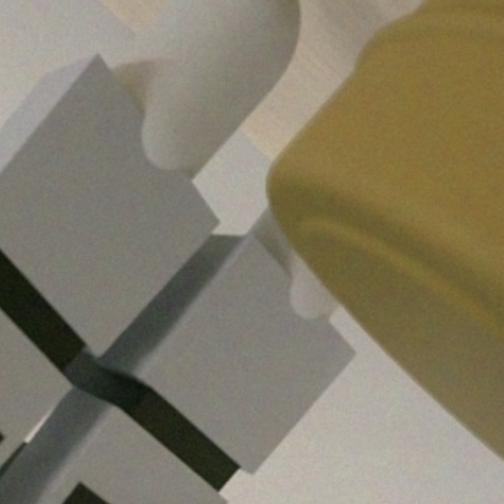

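Call:
move(
  base={"strafe_m":-0.013},
  speeds={"strafe_m":0.05},
)

Call:
move(
  joints={"joint_2_rad":0.65,"joint_4_rad":-1.895,"joint_6_rad":0.925},
  min_time_s=1.5,
  cameras=["wrist_camera"],
)

Scene clock: 602.77 s.
move: done
base_odometry: x=-1.433 y=-0.307 heading=+2.409
base_tilt: forward=+0.1 right=+0.3
base_status: done
joint_positions: joint_1_rad=+0.304 joint_2_rad=+0.580 joint_3_rad=+3.132 joint_4_rad=-1.863 joint_5_rad=-0.020 joint_6_rad=+0.777 joint_7_rad=+0.003 hand_index_mcp=-0.205 hand_index_abd=+0.001 hand_index_pip=+0.577 hand_index_dip=+0.699 hand_middle_mcp=-0.205 hand_middle_abd=+0.101 hand_middle_pip=+0.577 hand_middle_dip=+0.699 hand_ring_mcp=+0.745 hand_ring_abd=+0.002 hand_ring_pip=+0.575 hand_ring_dip=+0.696 hand_thumb_cmc=-0.657 hand_thumb_axl=+0.679 hand_thumb_mcp=+0.389 hand_thumb_ipl=+0.169 hand_current_limit=+0.400 hand_speed=-0.600
joint_status: not commanded
hand_state: goal,goal,goal,goal,goal,overload,goal,goal,goal,goal,goal,goal,goal,goal,goal,goal
index_mcp_current_ma: 0
index_abd_current_ma: 0
index_pip_current_ma: 0
index_dip_current_ma: 0
middle_mcp_current_ma: 0
middle_abd_current_ma: 0
middle_pip_current_ma: 0
middle_dip_current_ma: 0
ring_mcp_current_ma: -4
ring_abd_current_ma: 0
ring_pip_current_ma: 0
ring_dip_current_ma: 0
thumb_cmc_current_ma: 0
thumb_axl_current_ma: 0
thumb_mcp_current_ma: -2
thumb_ipl_current_ma: 0
hand_goal_index_mcp: -0.204
hand_goal_index_abd: 0.000
hand_goal_index_pip: 0.576
hand_goal_index_dip: 0.696
hand_goal_middle_mcp: -0.204
hand_goal_middle_abd: 0.000
hand_goal_middle_pip: 0.576
hand_goal_middle_dip: 0.696
hand_goal_ring_mcp: 0.754
hand_goal_ring_abd: 0.000
hand_goal_ring_pip: 0.576
hand_goal_ring_dip: 0.696
hand_goal_thumb_cmc: -0.660
hand_goal_thumb_axl: 0.678
hand_goal_thumb_mcp: 0.394
hand_goal_thumb_ipl: 0.168
motor_effort: joint_1_rad=-1(3) joint_2_rad=-29(31) joint_3_rad=+0(2) joint_4_rad=+13(14) joint_5_rad=+1(1) joint_6_rad=+8(9) joint_7_rad=+0(1)
hand_pose: x=+0.8186 y=-0.1920 z=+0.6802 quat_wxyz=(+0.401, -0.432, +0.601, -0.540) (m; base frame)
hand_target: x=+0.8217 y=-0.1930 z=+0.6772 quat_wxyz=(+0.420, -0.421, +0.589, -0.546) (m; base frame)
hand_status: not commanded
pictures: none

Scene clock: 604.57 s.
move: done
base_odometry: x=-1.433 y=-0.307 heading=+2.409
base_tilt: forward=+0.1 right=+0.3
base_status: not commanded
joint_positions: joint_1_rad=+0.304 joint_2_rad=+0.605 joint_3_rad=+3.132 joint_4_rad=-1.873 joint_5_rad=-0.020 joint_6_rad=+0.835 joint_7_rad=+0.003 hand_index_mcp=-0.205 hand_index_abd=+0.001 hand_index_pip=+0.577 hand_index_dip=+0.699 hand_middle_mcp=-0.212 hand_middle_abd=+0.102 hand_middle_pip=+0.573 hand_middle_dip=+0.696 hand_ring_mcp=+0.745 hand_ring_abd=+0.002 hand_ring_pip=+0.575 hand_ring_dip=+0.696 hand_thumb_cmc=-0.657 hand_thumb_axl=+0.679 hand_thumb_mcp=+0.389 hand_thumb_ipl=+0.169 hand_current_limit=+0.400 hand_speed=-0.600
joint_status: all done
hand_state: goal,goal,goal,goal,goal,overload,goal,goal,goal,goal,goal,goal,goal,goal,goal,goal
index_mcp_current_ma: 0
index_abd_current_ma: 0
index_pip_current_ma: 0
index_dip_current_ma: 0
middle_mcp_current_ma: -3
middle_abd_current_ma: 0
middle_pip_current_ma: 0
middle_dip_current_ma: 0
ring_mcp_current_ma: -4
ring_abd_current_ma: 0
ring_pip_current_ma: 0
ring_dip_current_ma: 0
thumb_cmc_current_ma: 0
thumb_axl_current_ma: 0
thumb_mcp_current_ma: -2
thumb_ipl_current_ma: 0
hand_goal_index_mcp: -0.204
hand_goal_index_abd: 0.000
hand_goal_index_pip: 0.576
hand_goal_index_dip: 0.696
hand_goal_middle_mcp: -0.204
hand_goal_middle_abd: 0.000
hand_goal_middle_pip: 0.576
hand_goal_middle_dip: 0.696
hand_goal_ring_mcp: 0.754
hand_goal_ring_abd: 0.000
hand_goal_ring_pip: 0.576
hand_goal_ring_dip: 0.696
hand_goal_thumb_cmc: -0.660
hand_goal_thumb_axl: 0.678
hand_goal_thumb_mcp: 0.394
hand_goal_thumb_ipl: 0.168
motor_effort: joint_1_rad=+0(1) joint_2_rad=-28(31) joint_3_rad=+0(1) joint_4_rad=+12(14) joint_5_rad=+0(1) joint_6_rad=+8(9) joint_7_rad=-1(1)
hand_pose: x=+0.8210 y=-0.1931 z=+0.6745 quat_wxyz=(+0.405, -0.427, +0.595, -0.548) (m; base frame)
hand_target: x=+0.8214 y=-0.1926 z=+0.6580 quat_wxyz=(+0.421, -0.421, +0.589, -0.546) (m; base frame)
hand_status: not commanded
pictures: wrist_camera
Images, in order (width x height): wrist_camera 504x504.

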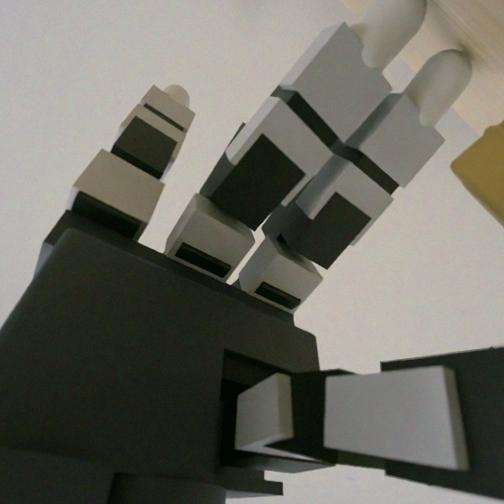

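Call:
move(
  joints={"joint_2_rad":0.578},
)

Call:
move(
  base={"strafe_m":0.018},
  speeds={"strafe_m":0.05},
  cameras=["wrist_camera"],
)

Scene clock: 624.93 s.
move: done
base_odometry: x=-1.433 y=-0.307 heading=+2.409
base_tilt: forward=+0.1 right=+0.3
base_status: not commanded
joint_positions: joint_1_rad=+0.304 joint_2_rad=+0.585 joint_3_rad=+3.132 joint_4_rad=-1.877 joint_5_rad=-0.020 joint_6_rad=+0.836 joint_7_rad=+0.003 hand_index_mcp=-0.205 hand_index_abd=+0.001 hand_index_pip=+0.577 hand_index_dip=+0.699 hand_middle_mcp=-0.212 hand_middle_abd=+0.102 hand_middle_pip=+0.573 hand_middle_dip=+0.696 hand_ring_mcp=+0.745 hand_ring_abd=+0.002 hand_ring_pip=+0.575 hand_ring_dip=+0.696 hand_thumb_cmc=-0.657 hand_thumb_axl=+0.679 hand_thumb_mcp=+0.389 hand_thumb_ipl=+0.169 hand_current_limit=+0.400 hand_speed=-0.600
joint_status: all done
hand_state: goal,goal,goal,goal,goal,overload,goal,goal,goal,goal,goal,goal,goal,goal,goal,goal
index_mcp_current_ma: 0
index_abd_current_ma: 0
index_pip_current_ma: 0
index_dip_current_ma: 0
middle_mcp_current_ma: -3
middle_abd_current_ma: 0
middle_pip_current_ma: 0
middle_dip_current_ma: 0
ring_mcp_current_ma: -4
ring_abd_current_ma: 0
ring_pip_current_ma: 0
ring_dip_current_ma: 0
thumb_cmc_current_ma: 0
thumb_axl_current_ma: 0
thumb_mcp_current_ma: -2
thumb_ipl_current_ma: 0
hand_goal_index_mcp: -0.204
hand_goal_index_abd: 0.000
hand_goal_index_pip: 0.576
hand_goal_index_dip: 0.696
hand_goal_middle_mcp: -0.204
hand_goal_middle_abd: 0.000
hand_goal_middle_pip: 0.576
hand_goal_middle_dip: 0.696
hand_goal_ring_mcp: 0.754
hand_goal_ring_abd: 0.000
hand_goal_ring_pip: 0.576
hand_goal_ring_dip: 0.696
hand_goal_thumb_cmc: -0.660
hand_goal_thumb_axl: 0.678
hand_goal_thumb_mcp: 0.394
hand_goal_thumb_ipl: 0.168
motor_effort: joint_1_rad=-1(1) joint_2_rad=-29(32) joint_3_rad=+0(1) joint_4_rad=+13(13) joint_5_rad=+0(1) joint_6_rad=+8(9) joint_7_rad=-1(1)
hand_pose: x=+0.8196 y=-0.1926 z=+0.6867 quat_wxyz=(+0.409, -0.424, +0.590, -0.552) (m; base frame)
hand_target: x=+0.8212 y=-0.1926 z=+0.7104 quat_wxyz=(+0.436, -0.407, +0.568, -0.567) (m; base frame)
hand_status: not commanded
pictures: none

Scene clock: 625.73 s.
move: done
base_odometry: x=-1.445 y=-0.320 heading=+2.409
base_tilt: forward=+0.1 right=+0.3
base_status: done
joint_positions: joint_1_rad=+0.308 joint_2_rad=+0.585 joint_3_rad=+3.132 joint_4_rad=-1.878 joint_5_rad=-0.020 joint_6_rad=+0.836 joint_7_rad=+0.002 hand_index_mcp=-0.205 hand_index_abd=+0.001 hand_index_pip=+0.577 hand_index_dip=+0.699 hand_middle_mcp=-0.212 hand_middle_abd=+0.102 hand_middle_pip=+0.573 hand_middle_dip=+0.696 hand_ring_mcp=+0.745 hand_ring_abd=+0.002 hand_ring_pip=+0.575 hand_ring_dip=+0.696 hand_thumb_cmc=-0.658 hand_thumb_axl=+0.679 hand_thumb_mcp=+0.389 hand_thumb_ipl=+0.169 hand_current_limit=+0.400 hand_speed=-0.600
joint_status: not commanded
hand_state: goal,goal,goal,goal,goal,overload,goal,goal,goal,goal,goal,goal,goal,goal,goal,goal
index_mcp_current_ma: 0
index_abd_current_ma: 0
index_pip_current_ma: 0
index_dip_current_ma: 0
middle_mcp_current_ma: -3
middle_abd_current_ma: 0
middle_pip_current_ma: 0
middle_dip_current_ma: 0
ring_mcp_current_ma: -4
ring_abd_current_ma: 0
ring_pip_current_ma: 0
ring_dip_current_ma: 0
thumb_cmc_current_ma: 0
thumb_axl_current_ma: 0
thumb_mcp_current_ma: -2
thumb_ipl_current_ma: 0
hand_goal_index_mcp: -0.204
hand_goal_index_abd: 0.000
hand_goal_index_pip: 0.576
hand_goal_index_dip: 0.696
hand_goal_middle_mcp: -0.204
hand_goal_middle_abd: 0.000
hand_goal_middle_pip: 0.576
hand_goal_middle_dip: 0.696
hand_goal_ring_mcp: 0.754
hand_goal_ring_abd: 0.000
hand_goal_ring_pip: 0.576
hand_goal_ring_dip: 0.696
hand_goal_thumb_cmc: -0.660
hand_goal_thumb_axl: 0.678
hand_goal_thumb_mcp: 0.394
hand_goal_thumb_ipl: 0.168
motor_effort: joint_1_rad=-1(6) joint_2_rad=-29(32) joint_3_rad=-1(4) joint_4_rad=+13(13) joint_5_rad=+0(2) joint_6_rad=+8(9) joint_7_rad=-1(1)
hand_pose: x=+0.8188 y=-0.1954 z=+0.6867 quat_wxyz=(+0.408, -0.422, +0.591, -0.553) (m; base frame)
hand_target: x=+0.8212 y=-0.1926 z=+0.7104 quat_wxyz=(+0.436, -0.407, +0.568, -0.567) (m; base frame)
hand_status: not commanded
pictures: wrist_camera
Images, in order (width x height): wrist_camera 504x504.

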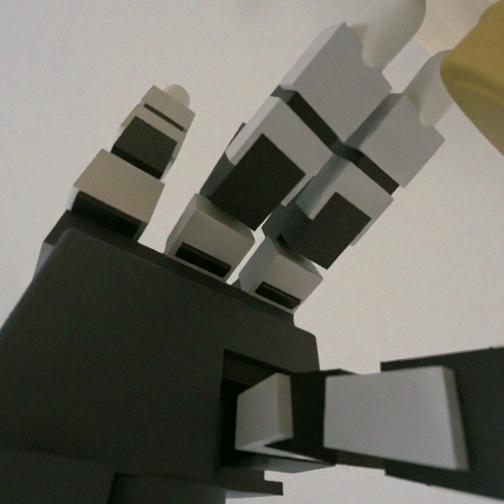

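Call:
move(
  joints={"joint_2_rad":0.622},
  min_time_s=1,
)

Call:
move(
  joints={"hand_index_mcp":-0.35,"hand_middle_mcp":-0.35,"hand_thumb_mcp":0.27,"hand_speed":-0.85,"hand_current_limit":0.0},
  cameras=["wrist_camera"],
)

Scene clock: 629.87 s.
move: done
base_odometry: x=-1.445 y=-0.320 heading=+2.409
base_tilt: forward=+0.1 right=+0.3
base_status: not commanded
joint_positions: joint_1_rad=+0.308 joint_2_rad=+0.586 joint_3_rad=+3.132 joint_4_rad=-1.878 joint_5_rad=-0.020 joint_6_rad=+0.836 joint_7_rad=+0.002 hand_index_mcp=-0.205 hand_index_abd=+0.001 hand_index_pip=+0.577 hand_index_dip=+0.699 hand_middle_mcp=-0.212 hand_middle_abd=+0.102 hand_middle_pip=+0.573 hand_middle_dip=+0.696 hand_ring_mcp=+0.745 hand_ring_abd=+0.002 hand_ring_pip=+0.575 hand_ring_dip=+0.696 hand_thumb_cmc=-0.658 hand_thumb_axl=+0.679 hand_thumb_mcp=+0.389 hand_thumb_ipl=+0.169 hand_current_limit=+0.400 hand_speed=-0.600
joint_status: all done
hand_state: goal,goal,goal,goal,goal,overload,goal,goal,goal,goal,goal,goal,goal,goal,goal,goal
index_mcp_current_ma: 0
index_abd_current_ma: 0
index_pip_current_ma: 0
index_dip_current_ma: 0
middle_mcp_current_ma: -3
middle_abd_current_ma: 0
middle_pip_current_ma: 0
middle_dip_current_ma: 0
ring_mcp_current_ma: -4
ring_abd_current_ma: 0
ring_pip_current_ma: 0
ring_dip_current_ma: 0
thumb_cmc_current_ma: 0
thumb_axl_current_ma: 0
thumb_mcp_current_ma: -2
thumb_ipl_current_ma: 0
hand_goal_index_mcp: -0.204
hand_goal_index_abd: 0.000
hand_goal_index_pip: 0.576
hand_goal_index_dip: 0.696
hand_goal_middle_mcp: -0.204
hand_goal_middle_abd: 0.000
hand_goal_middle_pip: 0.576
hand_goal_middle_dip: 0.696
hand_goal_ring_mcp: 0.754
hand_goal_ring_abd: 0.000
hand_goal_ring_pip: 0.576
hand_goal_ring_dip: 0.696
hand_goal_thumb_cmc: -0.660
hand_goal_thumb_axl: 0.678
hand_goal_thumb_mcp: 0.394
hand_goal_thumb_ipl: 0.168
motor_effort: joint_1_rad=-1(1) joint_2_rad=-30(31) joint_3_rad=+0(1) joint_4_rad=+13(13) joint_5_rad=+0(1) joint_6_rad=+8(9) joint_7_rad=-1(1)
hand_pose: x=+0.8188 y=-0.1954 z=+0.6857 quat_wxyz=(+0.408, -0.422, +0.592, -0.553) (m; base frame)
hand_target: x=+0.8217 y=-0.1928 z=+0.6783 quat_wxyz=(+0.427, -0.416, +0.581, -0.555) (m; base frame)
hand_status: not commanded
pictures: none

Scene clock: 630.60 s.
move: done
base_odometry: x=-1.445 y=-0.320 heading=+2.409
base_tilt: forward=+0.1 right=+0.3
base_status: not commanded
joint_positions: joint_1_rad=+0.308 joint_2_rad=+0.586 joint_3_rad=+3.132 joint_4_rad=-1.878 joint_5_rad=-0.020 joint_6_rad=+0.836 joint_7_rad=+0.002 hand_index_mcp=-0.350 hand_index_abd=+0.001 hand_index_pip=+0.577 hand_index_dip=+0.699 hand_middle_mcp=-0.350 hand_middle_abd=+0.102 hand_middle_pip=+0.573 hand_middle_dip=+0.696 hand_ring_mcp=+0.745 hand_ring_abd=+0.002 hand_ring_pip=+0.575 hand_ring_dip=+0.696 hand_thumb_cmc=-0.658 hand_thumb_axl=+0.679 hand_thumb_mcp=+0.272 hand_thumb_ipl=+0.169 hand_current_limit=+0.000 hand_speed=-0.850
joint_status: all done
hand_state: goal,goal,goal,goal,goal,overload,goal,goal,goal,goal,goal,goal,goal,goal,goal,goal
index_mcp_current_ma: 0
index_abd_current_ma: 0
index_pip_current_ma: 0
index_dip_current_ma: 0
middle_mcp_current_ma: 0
middle_abd_current_ma: 0
middle_pip_current_ma: 0
middle_dip_current_ma: 0
ring_mcp_current_ma: -4
ring_abd_current_ma: 0
ring_pip_current_ma: 0
ring_dip_current_ma: 0
thumb_cmc_current_ma: 0
thumb_axl_current_ma: 0
thumb_mcp_current_ma: 0
thumb_ipl_current_ma: 0
hand_goal_index_mcp: -0.350
hand_goal_index_abd: 0.000
hand_goal_index_pip: 0.576
hand_goal_index_dip: 0.696
hand_goal_middle_mcp: -0.350
hand_goal_middle_abd: 0.000
hand_goal_middle_pip: 0.576
hand_goal_middle_dip: 0.696
hand_goal_ring_mcp: 0.754
hand_goal_ring_abd: 0.000
hand_goal_ring_pip: 0.576
hand_goal_ring_dip: 0.696
hand_goal_thumb_cmc: -0.660
hand_goal_thumb_axl: 0.678
hand_goal_thumb_mcp: 0.270
hand_goal_thumb_ipl: 0.168
motor_effort: joint_1_rad=+0(1) joint_2_rad=-29(30) joint_3_rad=+0(1) joint_4_rad=+13(13) joint_5_rad=+0(1) joint_6_rad=+8(9) joint_7_rad=-1(1)
hand_pose: x=+0.8188 y=-0.1954 z=+0.6857 quat_wxyz=(+0.408, -0.422, +0.592, -0.553) (m; base frame)
hand_target: x=+0.8217 y=-0.1928 z=+0.6783 quat_wxyz=(+0.427, -0.416, +0.581, -0.555) (m; base frame)
hand_status: not commanded
pictures: wrist_camera
Images, in order (width x height): wrist_camera 504x504.

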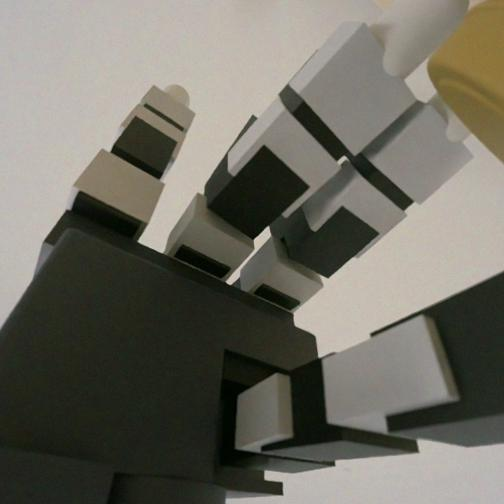

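Call:
move(
  joints={"joint_2_rad":0.63},
  min_time_s=1,
)

Call:
move(
  joints={"hand_index_mcp":-0.46,"hand_middle_mcp":-0.46,"hand_thumb_mcp":0.15},
  cameras=["wrist_camera"],
)

Scene clock: 633.10 s.
move: done
base_odometry: x=-1.445 y=-0.320 heading=+2.409
base_tilt: forward=+0.1 right=+0.3
base_status: not commanded
joint_positions: joint_1_rad=+0.308 joint_2_rad=+0.591 joint_3_rad=+3.132 joint_4_rad=-1.878 joint_5_rad=-0.020 joint_6_rad=+0.836 joint_7_rad=+0.002 hand_index_mcp=-0.350 hand_index_abd=+0.001 hand_index_pip=+0.577 hand_index_dip=+0.699 hand_middle_mcp=-0.350 hand_middle_abd=+0.102 hand_middle_pip=+0.573 hand_middle_dip=+0.696 hand_ring_mcp=+0.745 hand_ring_abd=+0.002 hand_ring_pip=+0.575 hand_ring_dip=+0.696 hand_thumb_cmc=-0.658 hand_thumb_axl=+0.679 hand_thumb_mcp=+0.272 hand_thumb_ipl=+0.169 hand_current_limit=+0.000 hand_speed=-0.850
joint_status: all done
hand_state: goal,goal,goal,goal,goal,overload,goal,goal,goal,goal,goal,goal,goal,goal,goal,goal
index_mcp_current_ma: 0
index_abd_current_ma: 0
index_pip_current_ma: 0
index_dip_current_ma: 0
middle_mcp_current_ma: 0
middle_abd_current_ma: 0
middle_pip_current_ma: 0
middle_dip_current_ma: 0
ring_mcp_current_ma: -4
ring_abd_current_ma: 0
ring_pip_current_ma: 0
ring_dip_current_ma: 0
thumb_cmc_current_ma: 0
thumb_axl_current_ma: 0
thumb_mcp_current_ma: 0
thumb_ipl_current_ma: 0
hand_goal_index_mcp: -0.350
hand_goal_index_abd: 0.000
hand_goal_index_pip: 0.576
hand_goal_index_dip: 0.696
hand_goal_middle_mcp: -0.350
hand_goal_middle_abd: 0.000
hand_goal_middle_pip: 0.576
hand_goal_middle_dip: 0.696
hand_goal_ring_mcp: 0.754
hand_goal_ring_abd: 0.000
hand_goal_ring_pip: 0.576
hand_goal_ring_dip: 0.696
hand_goal_thumb_cmc: -0.660
hand_goal_thumb_axl: 0.678
hand_goal_thumb_mcp: 0.270
hand_goal_thumb_ipl: 0.168
motor_effort: joint_1_rad=-1(1) joint_2_rad=-29(31) joint_3_rad=+0(1) joint_4_rad=+13(13) joint_5_rad=+1(1) joint_6_rad=+9(9) joint_7_rad=-1(1)
hand_pose: x=+0.8188 y=-0.1954 z=+0.6823 quat_wxyz=(+0.407, -0.423, +0.593, -0.551) (m; base frame)
hand_target: x=+0.8217 y=-0.1927 z=+0.6725 quat_wxyz=(+0.425, -0.417, +0.584, -0.552) (m; base frame)
hand_status: not commanded
pictures: none

Scene clock: 633.77 s.
move: off_target
base_odometry: x=-1.445 y=-0.320 heading=+2.409
base_tilt: forward=+0.1 right=+0.3
base_status: not commanded
joint_positions: joint_1_rad=+0.308 joint_2_rad=+0.591 joint_3_rad=+3.132 joint_4_rad=-1.878 joint_5_rad=-0.020 joint_6_rad=+0.836 joint_7_rad=+0.002 hand_index_mcp=-0.458 hand_index_abd=+0.001 hand_index_pip=+0.577 hand_index_dip=+0.699 hand_middle_mcp=-0.447 hand_middle_abd=+0.102 hand_middle_pip=+0.583 hand_middle_dip=+0.697 hand_ring_mcp=+0.745 hand_ring_abd=+0.002 hand_ring_pip=+0.575 hand_ring_dip=+0.696 hand_thumb_cmc=-0.657 hand_thumb_axl=+0.679 hand_thumb_mcp=+0.178 hand_thumb_ipl=+0.172 hand_current_limit=+0.000 hand_speed=-0.850
joint_status: hand_thumb_mcp off_target (ended at +0.178, target +0.150); the others done
hand_state: goal,goal,goal,goal,goal,overload,goal,goal,goal,goal,goal,goal,goal,goal,blocked,goal
index_mcp_current_ma: 0
index_abd_current_ma: 0
index_pip_current_ma: 0
index_dip_current_ma: 0
middle_mcp_current_ma: 7
middle_abd_current_ma: 0
middle_pip_current_ma: 2
middle_dip_current_ma: 0
ring_mcp_current_ma: -4
ring_abd_current_ma: 0
ring_pip_current_ma: 0
ring_dip_current_ma: 0
thumb_cmc_current_ma: 0
thumb_axl_current_ma: 0
thumb_mcp_current_ma: 35
thumb_ipl_current_ma: 1
hand_goal_index_mcp: -0.460
hand_goal_index_abd: 0.000
hand_goal_index_pip: 0.576
hand_goal_index_dip: 0.696
hand_goal_middle_mcp: -0.460
hand_goal_middle_abd: 0.000
hand_goal_middle_pip: 0.576
hand_goal_middle_dip: 0.696
hand_goal_ring_mcp: 0.754
hand_goal_ring_abd: 0.000
hand_goal_ring_pip: 0.576
hand_goal_ring_dip: 0.696
hand_goal_thumb_cmc: -0.660
hand_goal_thumb_axl: 0.678
hand_goal_thumb_mcp: 0.150
hand_goal_thumb_ipl: 0.168
motor_effort: joint_1_rad=-1(1) joint_2_rad=-28(30) joint_3_rad=+0(1) joint_4_rad=+12(13) joint_5_rad=+0(1) joint_6_rad=+8(9) joint_7_rad=-1(1)
hand_pose: x=+0.8188 y=-0.1954 z=+0.6823 quat_wxyz=(+0.407, -0.423, +0.593, -0.551) (m; base frame)
hand_target: x=+0.8217 y=-0.1927 z=+0.6725 quat_wxyz=(+0.425, -0.417, +0.584, -0.552) (m; base frame)
hand_status: not commanded
pictures: wrist_camera
Images, in order (width x height): wrist_camera 504x504.

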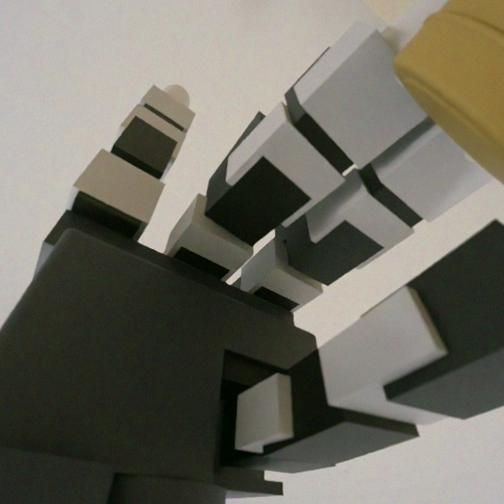

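Call:
move(
  joints={"hand_index_mcp":-0.52,"hand_middle_mcp":-0.52,"hand_thumb_mcp":0.12},
)

Call:
move(
  joints={"hand_index_mcp":-0.56,"hand_middle_mcp":-0.54,"hand_thumb_mcp":0.08},
  cameras=["wrist_camera"],
)

Scene clock: 636.03 s.
move: off_target
base_odometry: x=-1.445 y=-0.320 heading=+2.409
base_tilt: forward=+0.1 right=+0.3
base_status: not commanded
joint_positions: joint_1_rad=+0.308 joint_2_rad=+0.591 joint_3_rad=+3.132 joint_4_rad=-1.878 joint_5_rad=-0.020 joint_6_rad=+0.836 joint_7_rad=+0.002 hand_index_mcp=-0.495 hand_index_abd=+0.001 hand_index_pip=+0.583 hand_index_dip=+0.699 hand_middle_mcp=-0.464 hand_middle_abd=+0.025 hand_middle_pip=+0.590 hand_middle_dip=+0.700 hand_ring_mcp=+0.745 hand_ring_abd=+0.002 hand_ring_pip=+0.575 hand_ring_dip=+0.696 hand_thumb_cmc=-0.656 hand_thumb_axl=+0.679 hand_thumb_mcp=+0.172 hand_thumb_ipl=+0.182 hand_current_limit=+0.000 hand_speed=-0.850
joint_status: hand_index_mcp off_target (ended at -0.495, target -0.520); hand_middle_mcp off_target (ended at -0.464, target -0.520); hand_thumb_mcp off_target (ended at +0.172, target +0.120)
hand_state: blocked,goal,goal,goal,blocked,overload,goal,goal,goal,goal,goal,goal,goal,goal,blocked,goal
index_mcp_current_ma: 20
index_abd_current_ma: 0
index_pip_current_ma: 2
index_dip_current_ma: 0
middle_mcp_current_ma: 82
middle_abd_current_ma: 0
middle_pip_current_ma: 6
middle_dip_current_ma: 1
ring_mcp_current_ma: -4
ring_abd_current_ma: 0
ring_pip_current_ma: 0
ring_dip_current_ma: 0
thumb_cmc_current_ma: 1
thumb_axl_current_ma: 0
thumb_mcp_current_ma: 103
thumb_ipl_current_ma: 11
hand_goal_index_mcp: -0.520
hand_goal_index_abd: 0.000
hand_goal_index_pip: 0.576
hand_goal_index_dip: 0.696
hand_goal_middle_mcp: -0.520
hand_goal_middle_abd: 0.000
hand_goal_middle_pip: 0.576
hand_goal_middle_dip: 0.696
hand_goal_ring_mcp: 0.754
hand_goal_ring_abd: 0.000
hand_goal_ring_pip: 0.576
hand_goal_ring_dip: 0.696
hand_goal_thumb_cmc: -0.660
hand_goal_thumb_axl: 0.678
hand_goal_thumb_mcp: 0.120
hand_goal_thumb_ipl: 0.168
motor_effort: joint_1_rad=-1(1) joint_2_rad=-29(30) joint_3_rad=+0(1) joint_4_rad=+13(13) joint_5_rad=+0(1) joint_6_rad=+8(8) joint_7_rad=-1(1)
hand_pose: x=+0.8188 y=-0.1954 z=+0.6823 quat_wxyz=(+0.407, -0.423, +0.593, -0.551) (m; base frame)
hand_target: x=+0.8217 y=-0.1927 z=+0.6725 quat_wxyz=(+0.425, -0.417, +0.584, -0.552) (m; base frame)
hand_status: not commanded
pictures: none

Scene clock: 637.83 s.
move: done
base_odometry: x=-1.445 y=-0.320 heading=+2.409
base_tilt: forward=+0.1 right=+0.3
base_status: not commanded
joint_positions: joint_1_rad=+0.308 joint_2_rad=+0.592 joint_3_rad=+3.132 joint_4_rad=-1.878 joint_5_rad=-0.020 joint_6_rad=+0.838 joint_7_rad=+0.002 hand_index_mcp=-0.557 hand_index_abd=+0.003 hand_index_pip=+0.579 hand_index_dip=+0.699 hand_middle_mcp=-0.526 hand_middle_abd=-0.506 hand_middle_pip=+0.585 hand_middle_dip=+0.701 hand_ring_mcp=+0.745 hand_ring_abd=+0.002 hand_ring_pip=+0.575 hand_ring_dip=+0.696 hand_thumb_cmc=-0.646 hand_thumb_axl=+0.677 hand_thumb_mcp=+0.092 hand_thumb_ipl=+0.174 hand_current_limit=+0.000 hand_speed=-0.850
joint_status: all done
hand_state: goal,goal,goal,goal,goal,overload,goal,goal,goal,goal,goal,goal,goal,goal,goal,goal
index_mcp_current_ma: 1
index_abd_current_ma: 0
index_pip_current_ma: 0
index_dip_current_ma: 0
middle_mcp_current_ma: 7
middle_abd_current_ma: 0
middle_pip_current_ma: 3
middle_dip_current_ma: 1
ring_mcp_current_ma: -4
ring_abd_current_ma: 0
ring_pip_current_ma: 0
ring_dip_current_ma: 0
thumb_cmc_current_ma: 7
thumb_axl_current_ma: 0
thumb_mcp_current_ma: 8
thumb_ipl_current_ma: 3
hand_goal_index_mcp: -0.560
hand_goal_index_abd: 0.000
hand_goal_index_pip: 0.576
hand_goal_index_dip: 0.696
hand_goal_middle_mcp: -0.540
hand_goal_middle_abd: 0.000
hand_goal_middle_pip: 0.576
hand_goal_middle_dip: 0.696
hand_goal_ring_mcp: 0.754
hand_goal_ring_abd: 0.000
hand_goal_ring_pip: 0.576
hand_goal_ring_dip: 0.696
hand_goal_thumb_cmc: -0.660
hand_goal_thumb_axl: 0.678
hand_goal_thumb_mcp: 0.080
hand_goal_thumb_ipl: 0.168
motor_effort: joint_1_rad=+0(1) joint_2_rad=-29(31) joint_3_rad=+0(1) joint_4_rad=+13(13) joint_5_rad=+0(1) joint_6_rad=+8(9) joint_7_rad=-1(1)
hand_pose: x=+0.8190 y=-0.1954 z=+0.6818 quat_wxyz=(+0.407, -0.423, +0.593, -0.551) (m; base frame)
hand_target: x=+0.8217 y=-0.1927 z=+0.6725 quat_wxyz=(+0.425, -0.417, +0.584, -0.552) (m; base frame)
hand_status: not commanded
pictures: wrist_camera
Images, in order (width x height): wrist_camera 504x504.

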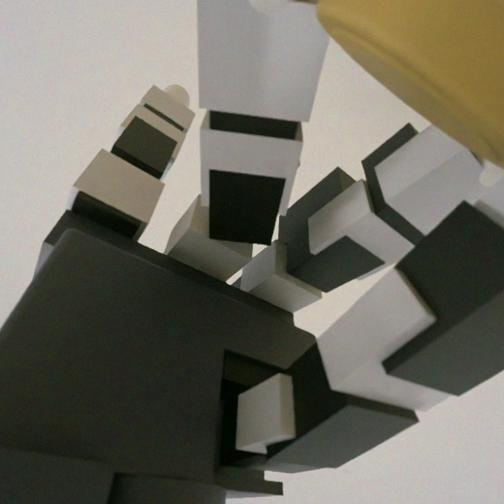

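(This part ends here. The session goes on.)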